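# Four arms sort stickered items into matching-color containers

## Task

Put every item into the container whose color matches the color of the sticker on that item.

## Robot and tools

Setup: four identical i2rt Big YAM arms, arm1 to arm4. Each has six revolute joints, a two-finger gripper and a wrist camera (arm1_cam_wrist to arm4_cam_wrist). Four fixed room cameras also watch: cam_room_a1, cam_room_a2, cam_room_b1, cam_room_b2. Loose objects may occasionally get a short shove from outside.

Frames: one shared scene frame in metres, origin on the floor, +z up. Quaternions are written w,x,y,z. Foot (base_link) poses: arm1 at (-0.644, 1.377, 0.914) quat (0.682, 0.007, 0.004, 0.731); arm2 at (-0.655, -0.555, 0.928) quat (0.747, 0.002, 0.000, -0.665); arm3 at (0.651, -1.332, 0.868) quat (0.663, -0.004, -0.006, -0.748); arm4 at (0.648, 0.477, 0.879) quat (0.687, 0.001, 0.003, 0.727). Each foot's own +x is the direction the arm extends when joint1 is 0. Reach is roughly 1.0 m from the joint1 axis. The reported hand point sits between the finger pads, about 1 cm behind the tips; the fingers point along the hand's +z and separate along its y. Printed hand positions get less accurate at long reach.

Joints (absolute radians, with the tolerance that counts as done): joint1_rad -2.879..2.879 ±0.045, base yaw, positive is counter-clockwise seen from above. joint2_rad 0..3.141 ±0.14, shoulder; 0 has the upper arm pointing back, increasing lifts it up and over. joint3_rad 0..3.019 ±0.09, elbow; 0 is fully folded, increasing opens it. joint4_rad -1.692..1.57 ±0.055, wrist pitch, positive tips fingers up. joint5_rad -1.57..1.57 ±0.03, sideways wrist swing, positive toward the arm's right. joint6_rad -2.094..2.094 ±0.035, hand roll, positive is clockwise viewed from behind. gripper_m 0..0.093 ±0.003, fingertip gap in metres.

Tool move: arguments are arm1, arm2, arm3, arm4 (each optional, one object per arm) and cameras. Any arm you omit keeps whatever it was last told. An arm's object can hold:
- joints: a dict keyed by joint name, each value an absolute target (radians, or metres for gripper_m). You may name any subset.
- target: a list of 7 numbers [x, y, z, qw, qx, qy, qz], an absolute hand pose in the scene frame (same form as the printed hand line). The hand travels in a straight line from its current hand_target toward it. When target is given, joints may contain only gripper_m, otherwise the call is rejected.
- speed: top path speed in m/s, 0.002 to 0.5, default 0.25; rotation is capped at twice this value in rad/s. Only allowed together with target.
All motions in one call begin at once. Hand paths of different arms are stretched to finish together, each lasting 0.5 to 10 s; a call never runs beyond 15 s. Each control step limits the commanded pose to 100 mm and 20 degrees from where the hand actually is, then damped inverse kinematics follows, favouring position. Expect errors of a centimetre or more, overshoot of speed near full extension, and wide swings in joint moves since joints move at different rates. Paths do not avoid obstacles or other arms.
cameras: list of camera names, or "all"; omitted or null means all, [] means none. An unknown name invalidates the call; an unknown key too. Out-of-range values get the call refused, and a refused call (or a stop that interrupts it) cancels the remaining move, wait and finished_scene calls in that reply.

Tool wait: seconds (0 to 10) and optional cameras; commands nothing new and reports state and images.
Tool zoom_image: camera plus region [x0, y0, x1, y1] in pixels, top-left origin, up to 504x504; only works on a camera included in the latest images.
Tool read_manual: section "licences" only; no motion.
Tool finished_scene: scene = the current scene number; irreversible, call only once the items sit in their matching containers and will stay there without the robots.

Reading results: each arm lists joint_positions, joint_status, hand_status, hand, hand_target (pose the held joint targets would give), Joint velocities (same order, rad/s and m/s for the gripper; "within noise" means at rest), joint torques (arm joints only, include gravity, offset and noisy; numbers 3 and 4 flip sign past ±28 N m) and on_its_own (unrequested activity; "held at" is a target, not a reading). A "move:" line gives per-arm outcome, e.g. done or the worst status. "pictures" lists the image order; images can lag the state slightly. Arms under "as last shown" were not commanded and show "not commanded". Status words: off_target (stopped short, may still push); time_out (arm couldn't finish; each joint keeps a nearby target and keeps pushing; send reported positions to relax it); not_followed, "joint command not followed", "pose unreachable" (a safety check held back targets, often for self or inter-arm clearance; the arm may keep trying). MOTOR HOT warns of heating; OVER-TEMPERATURE FAULT means the arm went limp for 30-60 s or more; afterwards keys showing limit_stop_at_motor_heat need their targets resent.

Gripper: when clamped on a rigid part the reading is up to 0.005 m below its width (some read up to 0.002 above). Closed on nothing it reads 0.000-0.003. About 0.005 m below the first-contact reading gives full force; go gentler for soft, small or round items. To release, command a gap well above the reading.

Avoid: dropping items or opening on them while moving, knocking anything off the work area or to the floor, slamming, pushing hard against things (the arm does not stop on contact), arms pressing on each other, and closing a gripper on another arm's fingers. Clearance checks can be late and ignore fingers, housings and wrist cameras. Long stretched holds, heavy loads and unreachable targets heat motors. The simulation keeps running between replies with the last commands held.

Each tool is called after "Emit:" as a command line: name --argument value for each argument, lists and objects as JSON in quotes; but a table of rows of numbers goes row by row, as --pt "numbers of a row", without its own name.

## Session

Emit:
move

Scene clock: 0.00 s.
Joint torques (N m): no reading
Motor temperatures (°C): arm1=[22 24 25 23 21 21 21] | arm2=[24 24 24 22 22 20 23] | arm3=[24 24 23 24 24 23 23] | arm4=[23 21 22 22 25 21 24]
Heat: arm1: hottest joint3_rad 25 °C; arm2: hottest joint1_rad 24 °C; arm3: hottest joint1_rad 24 °C; arm4: hottest joint5_rad 25 °C.
Joint velocities: within noise
arm1.joint_positions: joint1_rad=-0.126 joint2_rad=+0.534 joint3_rad=+1.403 joint4_rad=-1.611 joint5_rad=-0.026 joint6_rad=-0.127 gripper_m=+0.09396
arm1.joint_status: not commanded
arm1.hand: x=-0.6307 y=+1.5344 z=+1.4214 quat_wxyz=(-0.298, +0.671, -0.622, -0.272) (m; scene frame)
arm1.hand_target: x=-0.6306 y=+1.5327 z=+1.4326 quat_wxyz=(-0.308, +0.666, -0.618, -0.280) (m; scene frame)
arm1.hand_status: not commanded
arm2.joint_positions: joint1_rad=-0.045 joint2_rad=+0.390 joint3_rad=+1.428 joint4_rad=-1.186 joint5_rad=+0.166 joint6_rad=-0.774 gripper_m=+0.09396
arm2.joint_status: not commanded
arm2.hand: x=-0.6756 y=-0.6916 z=+1.5578 quat_wxyz=(-0.217, -0.319, -0.688, +0.615) (m; scene frame)
arm2.hand_target: x=-0.6760 y=-0.6854 z=+1.5652 quat_wxyz=(-0.221, -0.317, -0.681, +0.622) (m; scene frame)
arm2.hand_status: not commanded
arm3.joint_positions: joint1_rad=+0.075 joint2_rad=+0.276 joint3_rad=+1.523 joint4_rad=-1.599 joint5_rad=-0.185 joint6_rad=-0.597 gripper_m=+0.09396
arm3.joint_status: not commanded
arm3.hand: x=+0.6803 y=-1.3506 z=+1.4452 quat_wxyz=(-0.326, -0.350, -0.735, +0.481) (m; scene frame)
arm3.hand_target: x=+0.6804 y=-1.3484 z=+1.4507 quat_wxyz=(-0.328, -0.347, -0.731, +0.487) (m; scene frame)
arm3.hand_status: not commanded
arm4.joint_positions: joint1_rad=+0.109 joint2_rad=+0.555 joint3_rad=+1.556 joint4_rad=-1.251 joint5_rad=+0.178 joint6_rad=-0.775 gripper_m=+0.09396
arm4.joint_status: not commanded
arm4.hand: x=+0.6522 y=+0.6599 z=+1.5276 quat_wxyz=(-0.572, +0.731, -0.297, -0.221) (m; scene frame)
arm4.hand_target: x=+0.6531 y=+0.6547 z=+1.5360 quat_wxyz=(-0.580, +0.725, -0.296, -0.226) (m; scene frame)
arm4.hand_status: not commanded
pictures: arm1_cam_wrist, arm2_cam_wrist, arm3_cam_wrist, arm4_cam_wrist, cam_room_a1, cam_room_a2, cam_room_b1, cam_room_b2
Images, in order (width x height): arm1_cam_wrist 672x504, arm2_cam_wrist 672x504, arm3_cam_wrist 672x504, arm4_cam_wrist 672x504, cam_room_a1 672x504, cam_room_a2 672x504, cam_room_b1 672x504, cam_room_b2 672x504.

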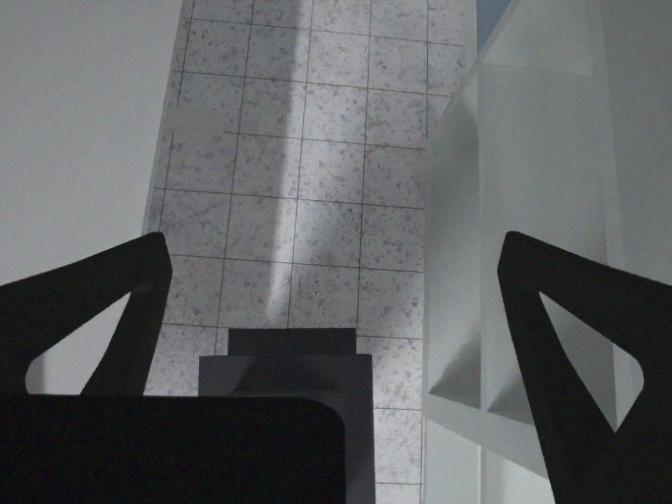

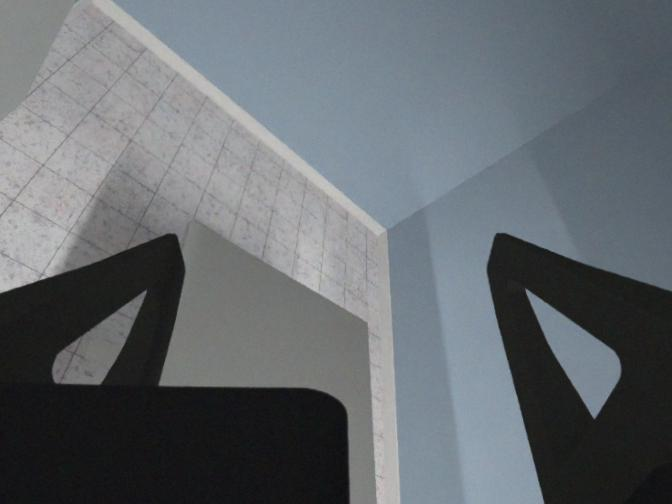

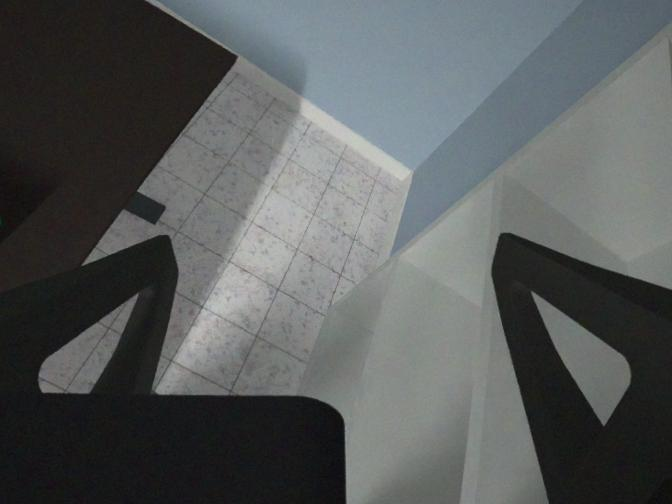

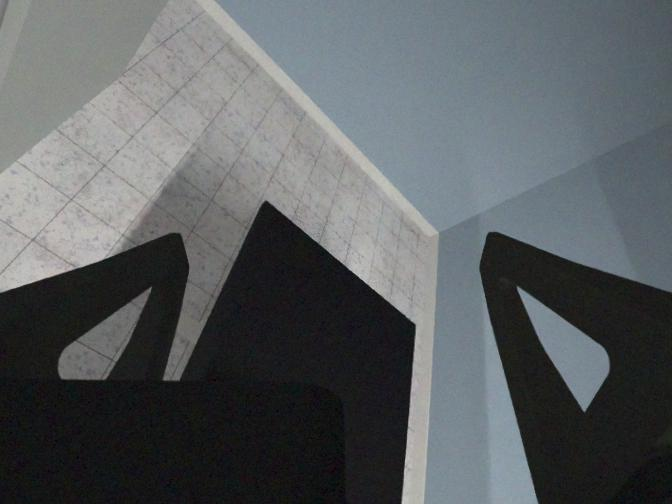

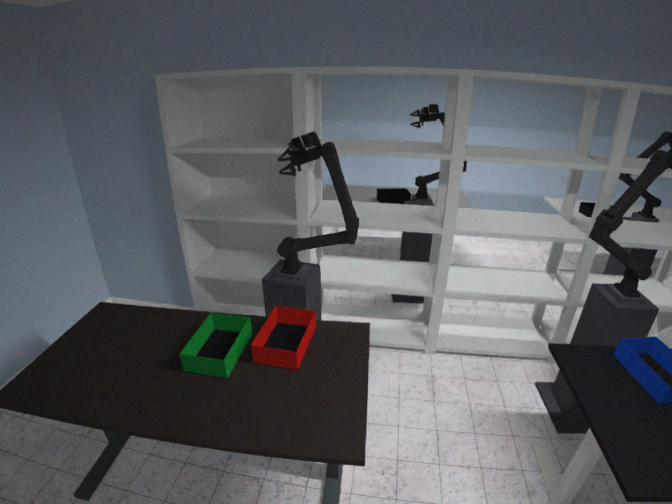

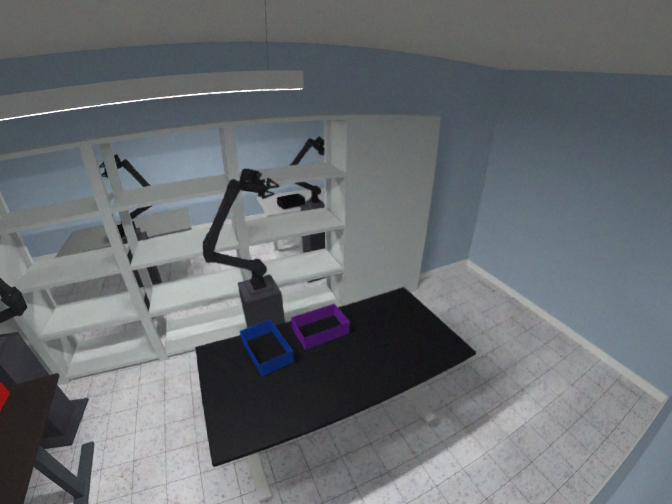

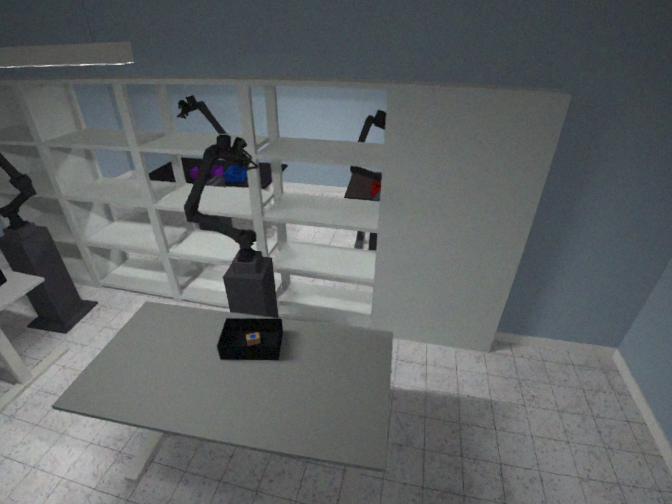

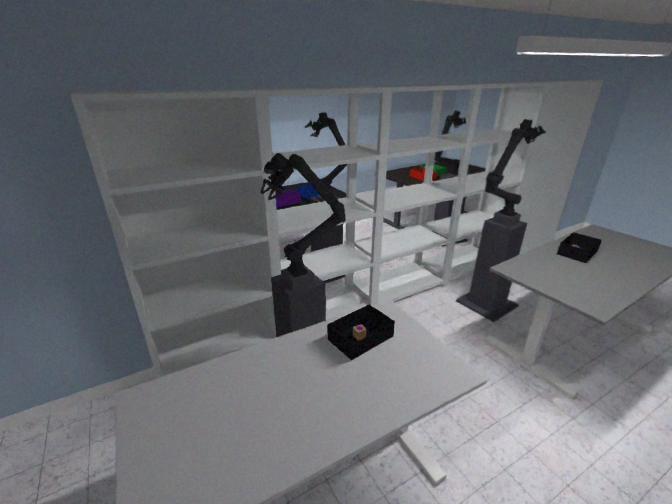

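Emit:
zoom_image --camera "cam_room_b1" --region '[200, 300, 300, 375]'

Emit:
zoom_image --camera "cam_room_b2" --region '[310, 295, 410, 370]'

Emit:
zoom_image --camera "cam_room_a1" --region '[150, 280, 350, 430]'

Emit:
zoom_image --camera "cam_room_a2" --region '[190, 280, 390, 430]'

Emit:
zoom_image --camera "cam_room_b2" --region '[60, 60, 564, 504]'

Emit:
zoom_image --camera "cam_room_b1" --region '[0, 60, 504, 504]'

Emit:
zoom_image --camera "cam_room_a1" --region '[168, 30, 672, 474]'

Emit:
zoom_image --camera "cam_room_a2" --region '[0, 60, 504, 504]'

Scaled by 5.040.

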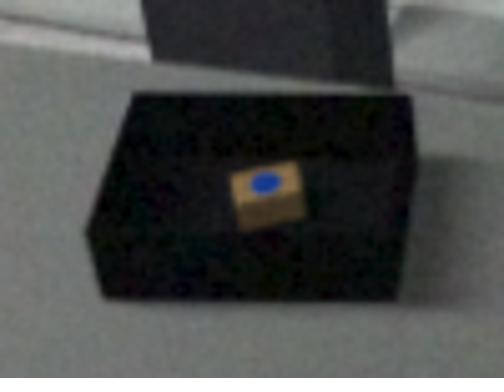

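Scaled by 5.040.

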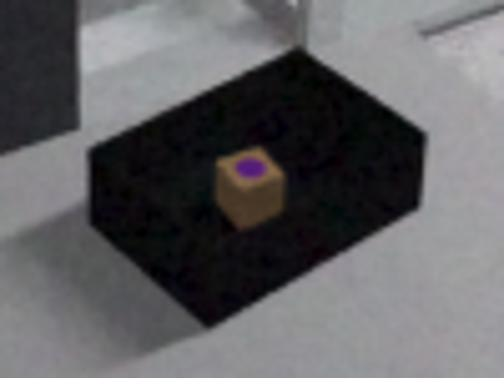

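Scaled by 2.520.

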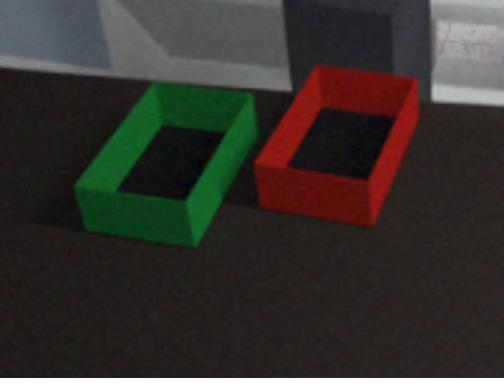

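Scaled by 2.520.

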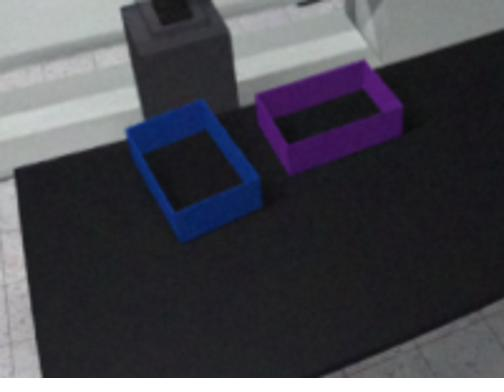

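Scaled by 1.000.

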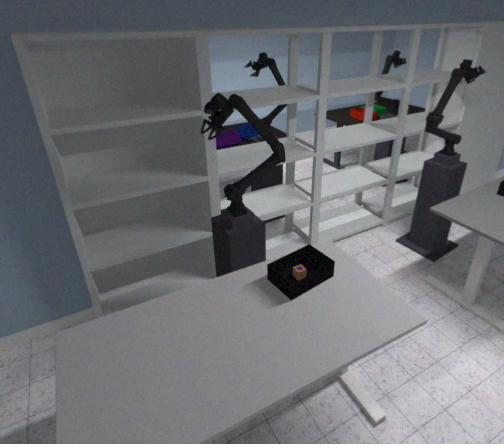

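Scaled by 1.000.

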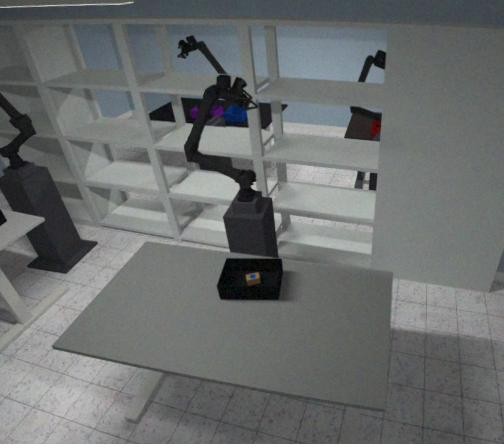

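Scaled by 1.000.

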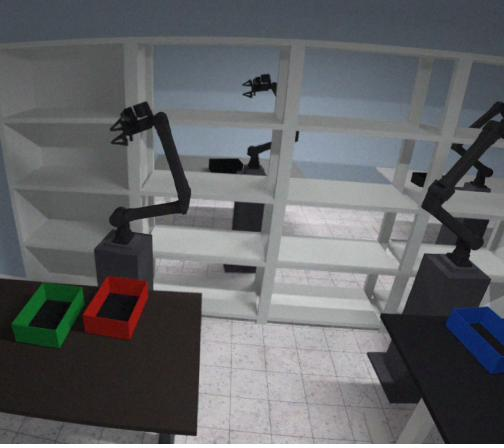

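Scaled by 1.000.

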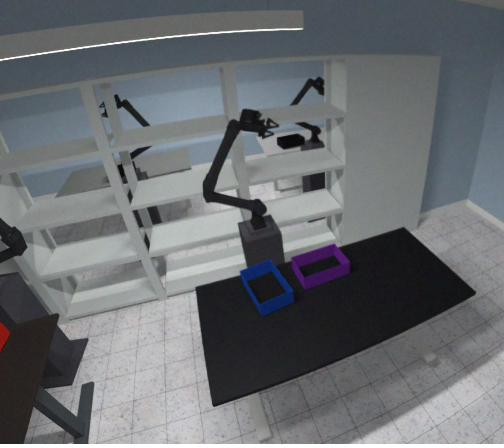

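Emit:
move --arm1 '{"joints": {"joint1_rad": 1.9, "joint2_rad": 1.45, "joint3_rad": 1.714, "joint4_rad": -1.6, "joint5_rad": 0, "joint6_rad": 0}}' --arm2 '{"joints": {"joint1_rad": -1.57, "joint2_rad": 1.45, "joint3_rad": 1.714, "joint4_rad": -1.6, "joint5_rad": 0, "joint6_rad": 0}}' --arm3 '{"joints": {"joint1_rad": 1.57, "joint2_rad": 1.2, "joint3_rad": 1.714, "joint4_rad": -1.6, "joint5_rad": 0, "joint6_rad": 0}}' --arm4 '{"joints": {"joint1_rad": -1.57, "joint2_rad": 1.2, "joint3_rad": 1.714, "joint4_rad": -1.6, "joint5_rad": 0, "joint6_rad": 0}}'

Scene clock: 76.33 s.
Joint torques (N m): arm1=[-2.43 -10.4 13.2 0.64 0.1 0.08] | arm2=[1.44 -15.21 12.26 0.69 -0.03 0.19] | arm3=[1.61 -7.71 10.24 0.79 0.05 0.02] | arm4=[0.85 -8.29 10.17 0.39 0.08 0.18]
Motor temperatures (°C): arm1=[22 24 29 23 21 21 21] | arm2=[24 25 28 23 22 20 23] | arm3=[24 25 24 24 24 23 23] | arm4=[23 22 27 22 24 21 24]
Heat: arm1: hottest joint3_rad 29 °C; arm2: hottest joint3_rad 28 °C; arm3: hottest joint2_rad 25 °C; arm4: hottest joint3_rad 27 °C.
move: arm1 done; arm2 done; arm3 done; arm4 done
Joint velocities: within noise
arm1.joint_positions: joint1_rad=+1.903 joint2_rad=+1.458 joint3_rad=+1.685 joint4_rad=-1.596 joint5_rad=-0.002 joint6_rad=-0.005 gripper_m=+0.09398
arm1.joint_status: all done
arm1.hand: x=-1.0690 y=+1.1938 z=+1.2799 quat_wxyz=(+0.018, +0.974, +0.201, -0.106) (m; scene frame)
arm1.hand_target: x=-1.0709 y=+1.1947 z=+1.2955 quat_wxyz=(+0.020, +0.973, +0.197, -0.122) (m; scene frame)
arm1.hand_status: not commanded
arm2.joint_positions: joint1_rad=-1.578 joint2_rad=+1.458 joint3_rad=+1.701 joint4_rad=-1.588 joint5_rad=+0.000 joint6_rad=-0.013 gripper_m=+0.09397
arm2.joint_status: all done
arm2.hand: x=-1.1256 y=-0.6075 z=+1.2938 quat_wxyz=(-0.004, -0.992, -0.061, +0.112) (m; scene frame)
arm2.hand_target: x=-1.1221 y=-0.6112 z=+1.3022 quat_wxyz=(-0.005, -0.992, -0.059, +0.116) (m; scene frame)
arm2.hand_status: not commanded
arm3.joint_positions: joint1_rad=+1.563 joint2_rad=+1.194 joint3_rad=+1.692 joint4_rad=-1.598 joint5_rad=-0.001 joint6_rad=-0.008 gripper_m=+0.09398
arm3.joint_status: all done
arm3.hand: x=+1.0397 y=-1.3758 z=+1.3396 quat_wxyz=(-0.234, -0.057, -0.970, +0.022) (m; scene frame)
arm3.hand_target: x=+1.0425 y=-1.3733 z=+1.3469 quat_wxyz=(-0.240, -0.057, -0.969, +0.021) (m; scene frame)
arm3.hand_status: not commanded
arm4.joint_positions: joint1_rad=-1.570 joint2_rad=+1.196 joint3_rad=+1.687 joint4_rad=-1.589 joint5_rad=+0.001 joint6_rad=-0.013 gripper_m=+0.09398
arm4.joint_status: all done
arm4.hand: x=+1.0445 y=+0.5010 z=+1.3463 quat_wxyz=(-0.232, +0.034, -0.972, -0.003) (m; scene frame)
arm4.hand_target: x=+1.0446 y=+0.5011 z=+1.3557 quat_wxyz=(-0.238, +0.028, -0.971, -0.005) (m; scene frame)
arm4.hand_status: not commanded
pictures: arm1_cam_wrist, arm2_cam_wrist, arm3_cam_wrist, arm4_cam_wrist, cam_room_a1, cam_room_a2, cam_room_b1, cam_room_b2
Images, in order (width x height): arm1_cam_wrist 672x504, arm2_cam_wrist 672x504, arm3_cam_wrist 672x504, arm4_cam_wrist 672x504, cam_room_a1 672x504, cam_room_a2 672x504, cam_room_b1 672x504, cam_room_b2 672x504.

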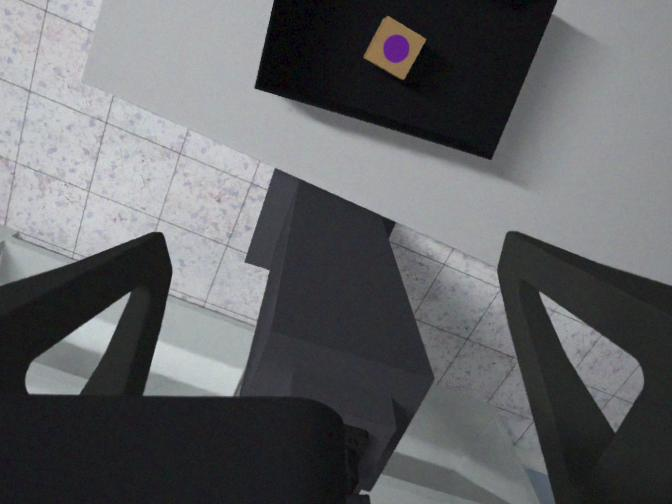

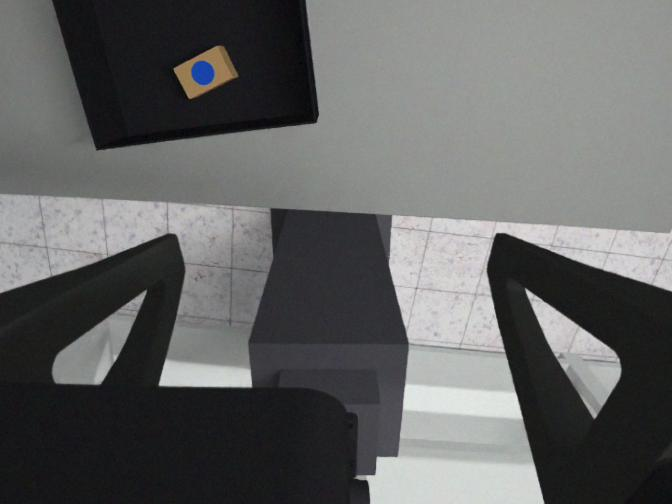

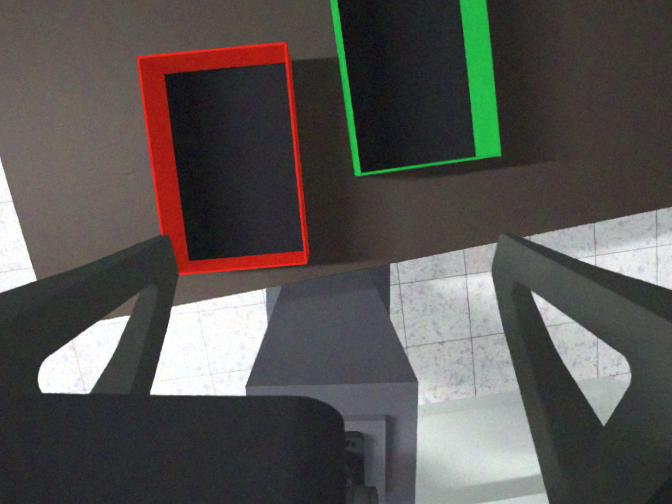

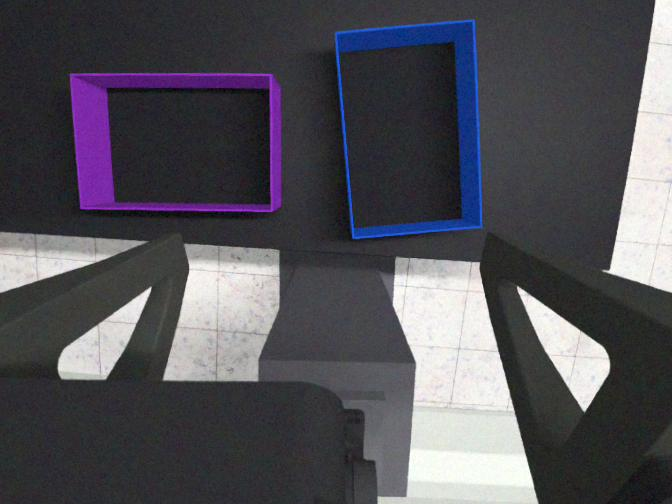

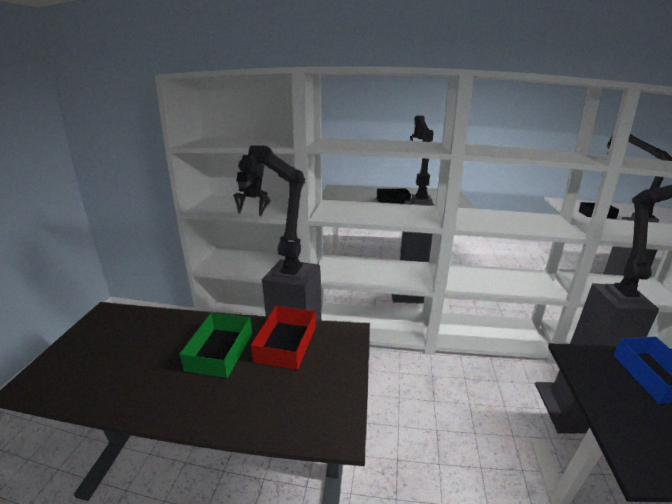

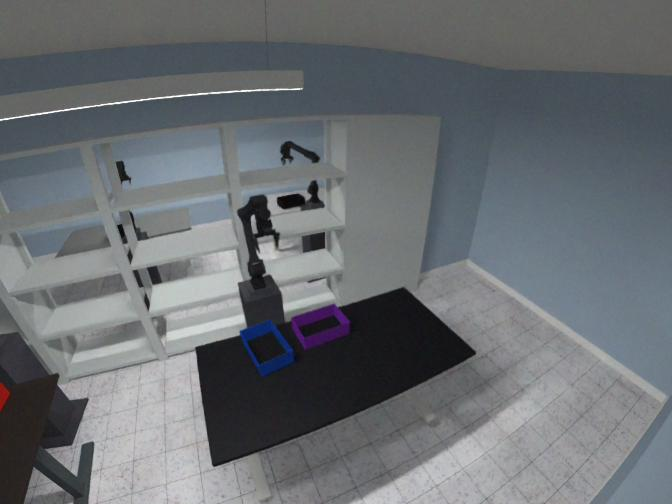

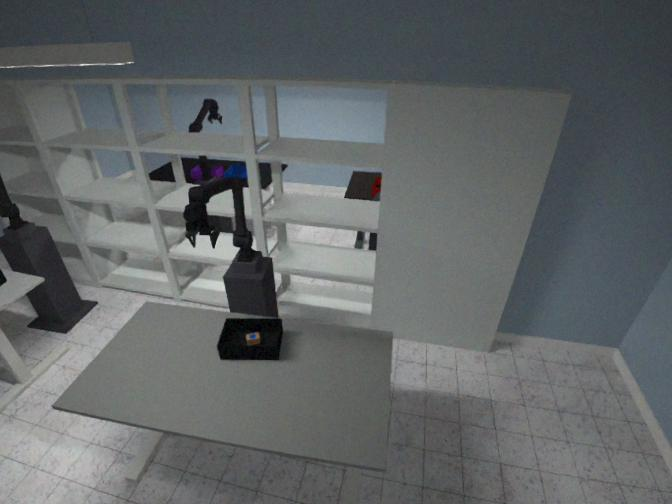

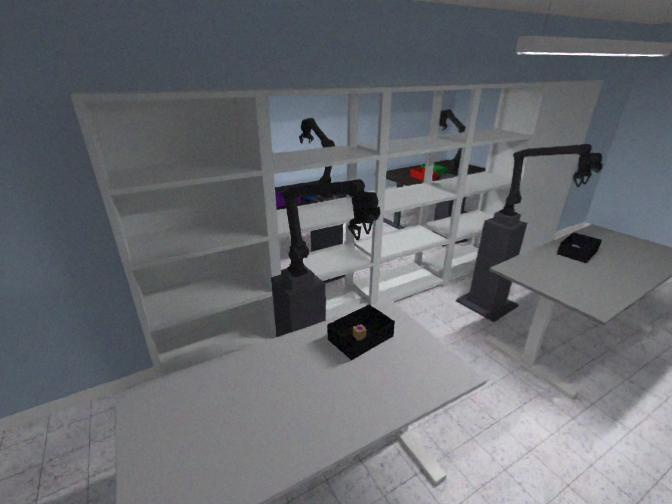

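Emit:
move --arm1 '{"target": [-1.091, 1.263, 1.05, 0, 0.9922, 0.1245, 0]}' --arm2 '{"target": [-1.083, -0.772, 1.05, 0, 0.9727, 0.232, 0]}' --cameras '["arm1_cam_wrist", "arm2_cam_wrist"]'

Scene clock: 116.27 s.
Joint torques (N m): arm1=[-2.37 -12.04 10.18 0.87 0.02 0.01] | arm2=[0.67 -15.38 9.76 1.22 -0.12 0.17] | arm3=[1.61 -7.71 10.21 0.81 0.05 0.02] | arm4=[0.26 -7.94 10.14 0.4 0.06 0.16]
Motor temperatures (°C): arm1=[22 25 32 23 21 21 21] | arm2=[24 25 32 22 22 20 23] | arm3=[24 25 26 24 24 23 23] | arm4=[23 22 28 22 24 21 24]
Heat: arm1: hottest joint3_rad 32 °C; arm2: hottest joint3_rad 32 °C; arm3: hottest joint3_rad 26 °C; arm4: hottest joint3_rad 28 °C.
move: arm1 done; arm2 done
Joint velocities: within noise
arm1.joint_positions: joint1_rad=+1.755 joint2_rad=+1.621 joint3_rad=+1.263 joint4_rad=-1.250 joint5_rad=-0.007 joint6_rad=-0.005 gripper_m=+0.09398
arm1.joint_status: not commanded
arm1.hand: x=-1.0843 y=+1.2616 z=+1.0466 quat_wxyz=(-0.001, +0.992, +0.129, +0.011) (m; scene frame)
arm1.hand_target: x=-1.0909 y=+1.2630 z=+1.0500 quat_wxyz=(+0.000, +0.992, +0.125, +0.000) (m; scene frame)
arm1.hand_status: done (0.008 m and 1.4 deg from the pose sent, 0.241 m and 15.2 deg at the start)
arm2.joint_positions: joint1_rad=-1.217 joint2_rad=+1.637 joint3_rad=+1.305 joint4_rad=-1.225 joint5_rad=+0.000 joint6_rad=-0.011 gripper_m=+0.09397
arm2.joint_status: not commanded
arm2.hand: x=-1.0824 y=-0.7726 z=+1.0599 quat_wxyz=(+0.000, -0.971, -0.238, +0.005) (m; scene frame)
arm2.hand_target: x=-1.0829 y=-0.7719 z=+1.0502 quat_wxyz=(+0.000, -0.973, -0.232, +0.000) (m; scene frame)
arm2.hand_status: done (0.010 m and 1.0 deg from the pose sent, 0.297 m and 23.6 deg at the start)
arm3, arm4: as last shown
pictures: arm1_cam_wrist, arm2_cam_wrist
Images, in order (width x height): arm1_cam_wrist 672x504, arm2_cam_wrist 672x504.

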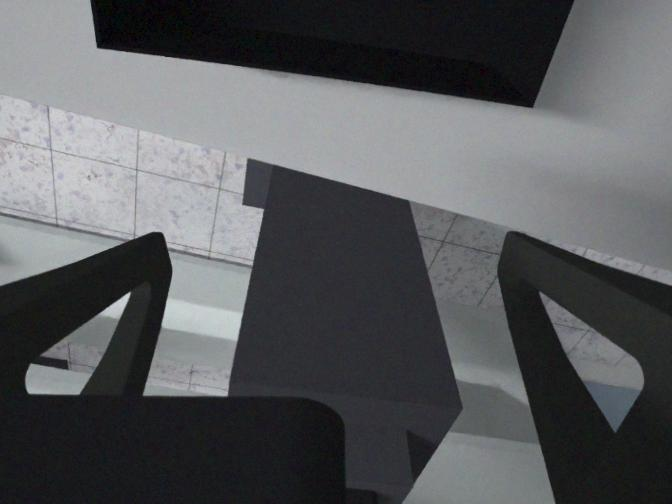

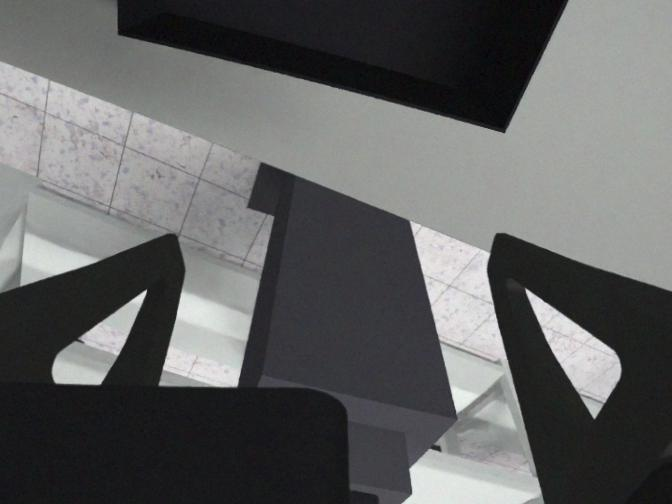

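Emit:
move --arm1 '{"target": [-1.091, 1.263, 1.08, -0.0476, -0.9167, -0.1150, 0.3797]}' --arm2 '{"target": [-1.083, -0.772, 1.08, -0.0890, -0.8986, -0.2149, 0.3722]}' --cameras '["arm1_cam_wrist", "arm2_cam_wrist"]'

Scene clock: 133.33 s.
Joint torques (N m): arm1=[-2.08 -7.3 10.66 2.24 0.04 0.12] | arm2=[0.5 -11.75 9.83 2.93 -0.13 0.18] | arm3=[1.61 -7.77 10.19 0.79 0.06 0.02] | arm4=[0.79 -8.53 10.13 0.42 0.1 0.15]
Motor temperatures (°C): arm1=[22 25 31 23 21 21 21] | arm2=[24 25 30 22 22 20 23] | arm3=[24 25 27 24 24 23 23] | arm4=[23 22 29 22 24 21 24]
Heat: arm1: hottest joint3_rad 31 °C; arm2: hottest joint3_rad 30 °C; arm3: hottest joint3_rad 27 °C; arm4: hottest joint3_rad 29 °C.
move: arm1 off_target; arm2 done
Joint velocities: within noise
arm1.joint_positions: joint1_rad=+1.755 joint2_rad=+1.226 joint3_rad=+0.738 joint4_rad=-0.351 joint5_rad=-0.007 joint6_rad=-0.005 gripper_m=+0.09398
arm1.joint_status: not commanded
arm1.hand: x=-1.0860 y=+1.2610 z=+1.0685 quat_wxyz=(+0.045, +0.923, +0.122, -0.362) (m; scene frame)
arm1.hand_target: x=-1.0909 y=+1.2630 z=+1.0801 quat_wxyz=(+0.048, +0.917, +0.115, -0.380) (m; scene frame)
arm1.hand_status: off_target (0.013 m and 2.3 deg from the pose sent, 0.034 m and 46.3 deg at the start)
arm2.joint_positions: joint1_rad=-1.217 joint2_rad=+1.270 joint3_rad=+0.769 joint4_rad=-0.295 joint5_rad=+0.000 joint6_rad=-0.011 gripper_m=+0.09397
arm2.joint_status: not commanded
arm2.hand: x=-1.0845 y=-0.7737 z=+1.0796 quat_wxyz=(-0.085, -0.900, -0.221, +0.366) (m; scene frame)
arm2.hand_target: x=-1.0830 y=-0.7720 z=+1.0800 quat_wxyz=(-0.089, -0.899, -0.215, +0.372) (m; scene frame)
arm2.hand_status: done (0.002 m and 1.1 deg from the pose sent, 0.020 m and 44.4 deg at the start)
arm3, arm4: as last shown
pictures: arm1_cam_wrist, arm2_cam_wrist
Images, in order (width x height): arm1_cam_wrist 672x504, arm2_cam_wrist 672x504.

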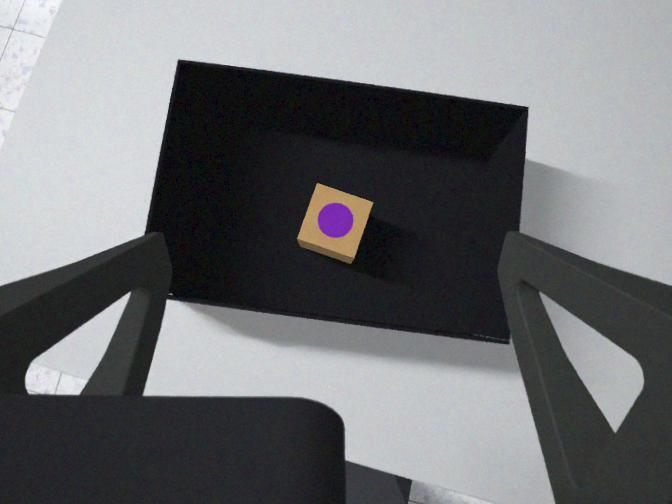

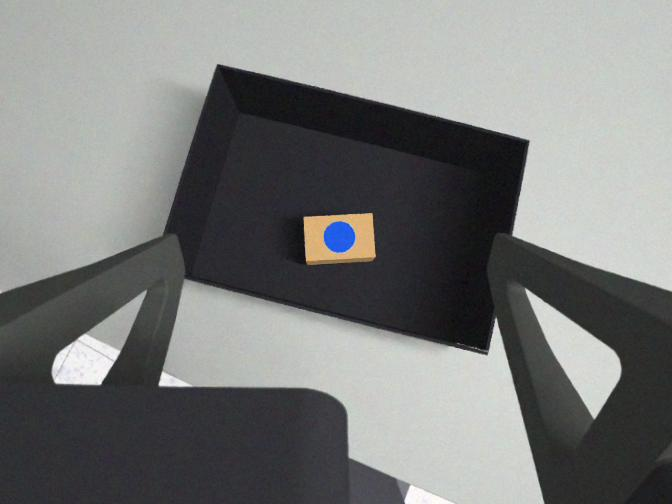

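Emit:
move --arm1 '{"target": [-1.091, 1.263, 1.28, -0.0476, -0.9167, -0.1150, 0.3797]}' --arm2 '{"target": [-1.083, -0.772, 1.28, -0.0890, -0.8986, -0.2149, 0.3722]}' --cameras '["arm1_cam_wrist", "arm2_cam_wrist"]'

Scene clock: 151.47 s.
Joint torques (N m): arm1=[-2.96 -4.89 16.31 1.02 -0.04 0.1] | arm2=[0.44 -9.7 16.47 1.54 -0.16 0.16] | arm3=[1.79 -7.82 10.17 0.81 0.07 0.02] | arm4=[0.5 -8.12 10.06 0.43 0.05 0.15]
Motor temperatures (°C): arm1=[22 25 32 23 21 21 21] | arm2=[24 26 31 23 22 20 23] | arm3=[24 25 27 24 24 23 23] | arm4=[23 22 30 22 24 21 24]
Heat: arm1: hottest joint3_rad 32 °C; arm2: hottest joint3_rad 31 °C; arm3: hottest joint3_rad 27 °C; arm4: hottest joint3_rad 30 °C.
move: arm1 off_target; arm2 off_target
Joint velocities: within noise
arm1.joint_positions: joint1_rad=+1.755 joint2_rad=+1.105 joint3_rad=+1.150 joint4_rad=-0.881 joint5_rad=-0.007 joint6_rad=-0.005 gripper_m=+0.09398
arm1.joint_status: not commanded
arm1.hand: x=-1.0827 y=+1.2606 z=+1.2548 quat_wxyz=(+0.046, +0.923, +0.122, -0.363) (m; scene frame)
arm1.hand_target: x=-1.0900 y=+1.2631 z=+1.2797 quat_wxyz=(+0.048, +0.917, +0.115, -0.380) (m; scene frame)
arm1.hand_status: off_target (0.027 m and 2.2 deg from the pose sent, 0.212 m and 2.3 deg at the start)
arm2.joint_positions: joint1_rad=-1.217 joint2_rad=+1.128 joint3_rad=+1.145 joint4_rad=-0.831 joint5_rad=+0.000 joint6_rad=-0.011 gripper_m=+0.09397
arm2.joint_status: not commanded
arm2.hand: x=-1.0763 y=-0.7700 z=+1.2566 quat_wxyz=(-0.083, -0.903, -0.222, +0.359) (m; scene frame)
arm2.hand_target: x=-1.0823 y=-0.7716 z=+1.2798 quat_wxyz=(-0.089, -0.898, -0.215, +0.373) (m; scene frame)
arm2.hand_status: off_target (0.024 m and 1.9 deg from the pose sent, 0.200 m and 1.1 deg at the start)
arm3, arm4: as last shown
pictures: arm1_cam_wrist, arm2_cam_wrist
Images, in order (width x height): arm1_cam_wrist 672x504, arm2_cam_wrist 672x504.

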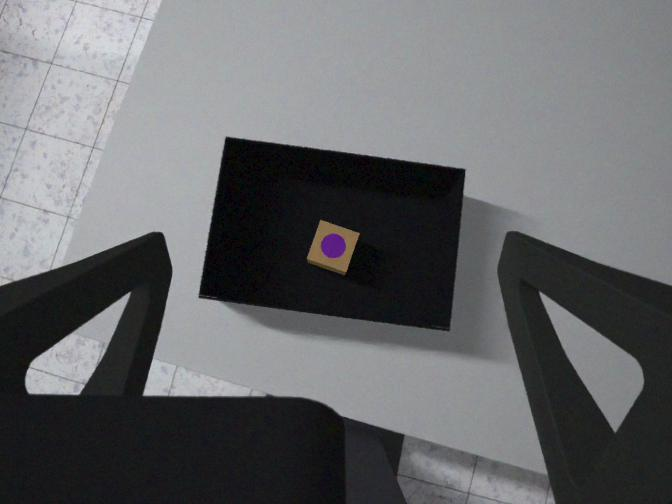

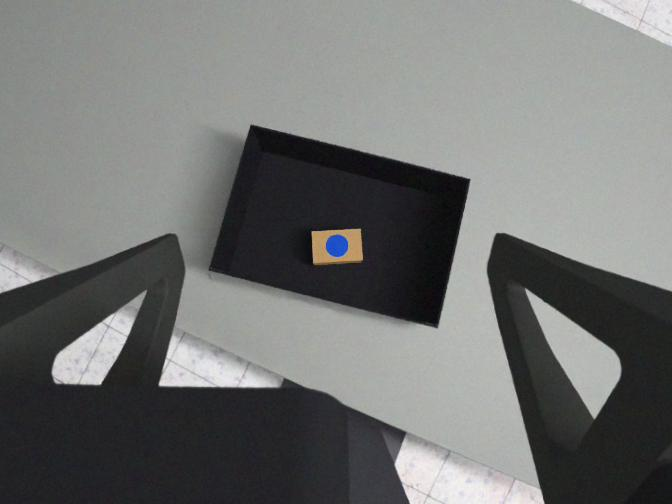

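Emit:
move --arm1 '{"joints": {"joint1_rad": -2.2, "joint2_rad": 0.346, "joint3_rad": 0.869, "joint4_rad": -0.52, "joint5_rad": 0, "joint6_rad": 0}}' --arm2 '{"joints": {"joint1_rad": 2.12, "joint2_rad": 0.346, "joint3_rad": 0.869, "joint4_rad": -0.52, "joint5_rad": 0, "joint6_rad": 0}}' --arm4 '{"joints": {"joint1_rad": 0.94, "joint2_rad": 0.346, "joint3_rad": 0.869, "joint4_rad": -0.52, "joint5_rad": 0, "joint6_rad": 0}}' --cameras '["arm1_cam_wrist", "arm2_cam_wrist", "arm4_cam_wrist", "cam_room_b2", "cam_room_b1", "cam_room_a1", "cam_room_a2"]'

Scene clock: 217.97 s.
Joint torques (N m): arm1=[-1.79 4.95 11.28 2.45 -0.03 0.06] | arm2=[1.03 2.08 10.24 3.15 0.06 0.17] | arm3=[1.61 -7.77 10.17 0.79 0.06 0.04] | arm4=[1.14 1.67 8.99 2.03 0.16 0.16]
Motor temperatures (°C): arm1=[22 25 36 23 21 21 21] | arm2=[24 25 40 22 22 20 23] | arm3=[24 25 28 24 24 23 23] | arm4=[23 22 32 22 24 21 24]
Heat: arm1: hottest joint3_rad 36 °C; arm2: hottest joint3_rad 40 °C; arm3: hottest joint3_rad 28 °C; arm4: hottest joint3_rad 32 °C.
move: arm1 done; arm2 done; arm4 done
Joint velocities: within noise
arm1.joint_positions: joint1_rad=-2.194 joint2_rad=+0.340 joint3_rad=+0.863 joint4_rad=-0.537 joint5_rad=+0.002 joint6_rad=-0.004 gripper_m=+0.09402
arm1.joint_status: all done
arm1.hand: x=-0.4115 y=+1.2362 z=+1.4181 quat_wxyz=(-0.669, -0.193, -0.691, +0.195) (m; scene frame)
arm1.hand_target: x=-0.4111 y=+1.2344 z=+1.4244 quat_wxyz=(-0.675, -0.195, -0.684, +0.197) (m; scene frame)
arm1.hand_status: not commanded
arm2.joint_positions: joint1_rad=+2.116 joint2_rad=+0.344 joint3_rad=+0.881 joint4_rad=-0.534 joint5_rad=-0.001 joint6_rad=-0.011 gripper_m=+0.09402
arm2.joint_status: all done
arm2.hand: x=-0.4490 y=-0.3959 z=+1.4474 quat_wxyz=(-0.672, +0.233, -0.665, -0.228) (m; scene frame)
arm2.hand_target: x=-0.4470 y=-0.3932 z=+1.4432 quat_wxyz=(-0.670, +0.230, -0.666, -0.232) (m; scene frame)
arm2.hand_status: not commanded
arm3: as last shown
arm4.joint_positions: joint1_rad=+0.936 joint2_rad=+0.354 joint3_rad=+0.867 joint4_rad=-0.539 joint5_rad=-0.002 joint6_rad=-0.012 gripper_m=+0.09400
arm4.joint_status: all done
arm4.hand: x=+0.4251 y=+0.6261 z=+1.3864 quat_wxyz=(-0.201, +0.687, -0.201, -0.669) (m; scene frame)
arm4.hand_target: x=+0.4276 y=+0.6237 z=+1.3939 quat_wxyz=(-0.199, +0.676, -0.202, -0.680) (m; scene frame)
arm4.hand_status: not commanded
pictures: arm1_cam_wrist, arm2_cam_wrist, arm4_cam_wrist, cam_room_a1, cam_room_a2, cam_room_b1, cam_room_b2
Images, in order (width x height): arm1_cam_wrist 672x504, arm2_cam_wrist 672x504, arm4_cam_wrist 672x504, cam_room_a1 672x504, cam_room_a2 672x504, cam_room_b1 672x504, cam_room_b2 672x504.

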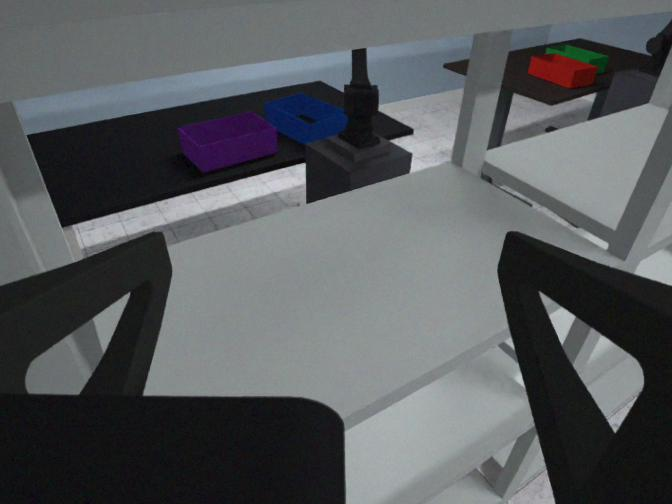

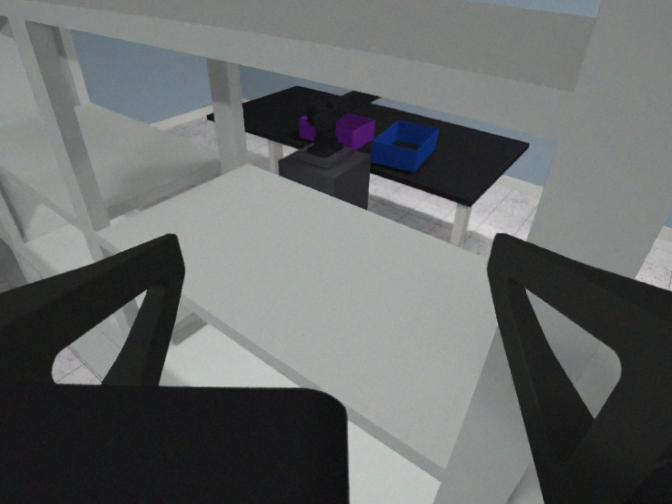

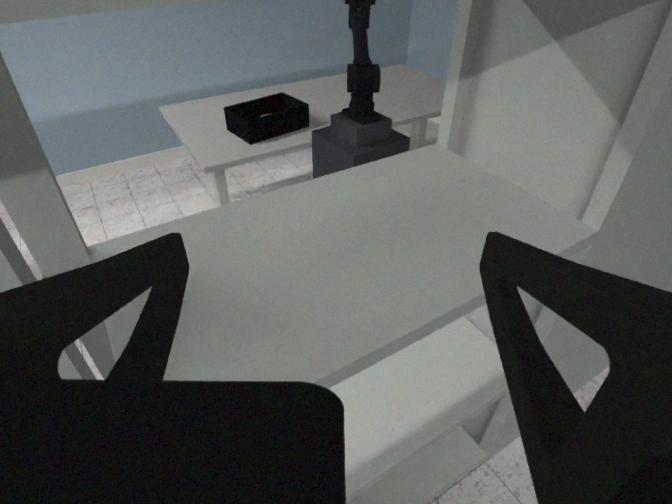

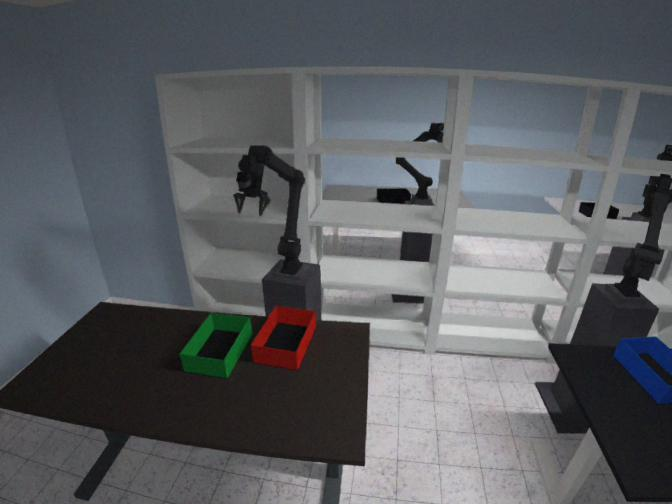

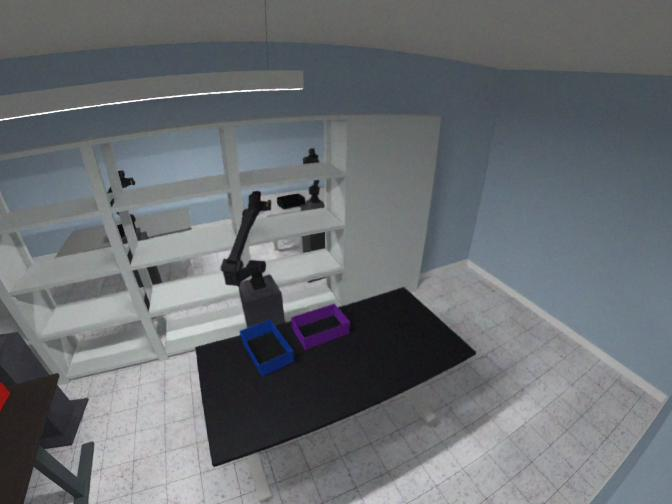

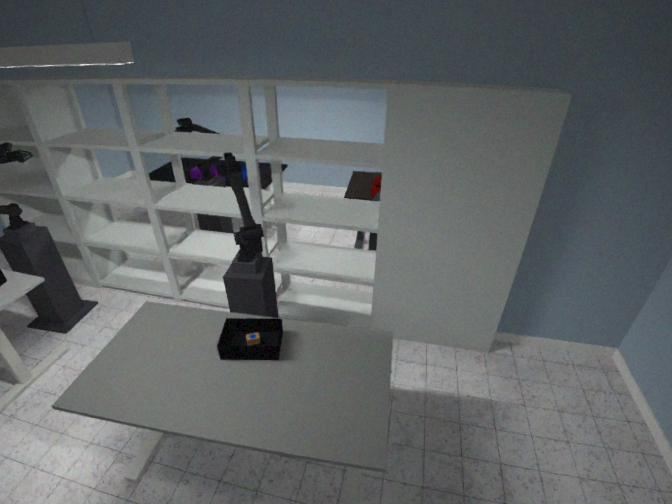

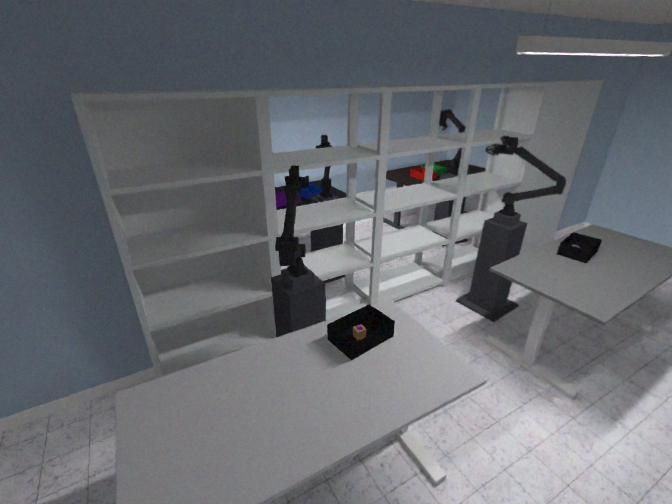

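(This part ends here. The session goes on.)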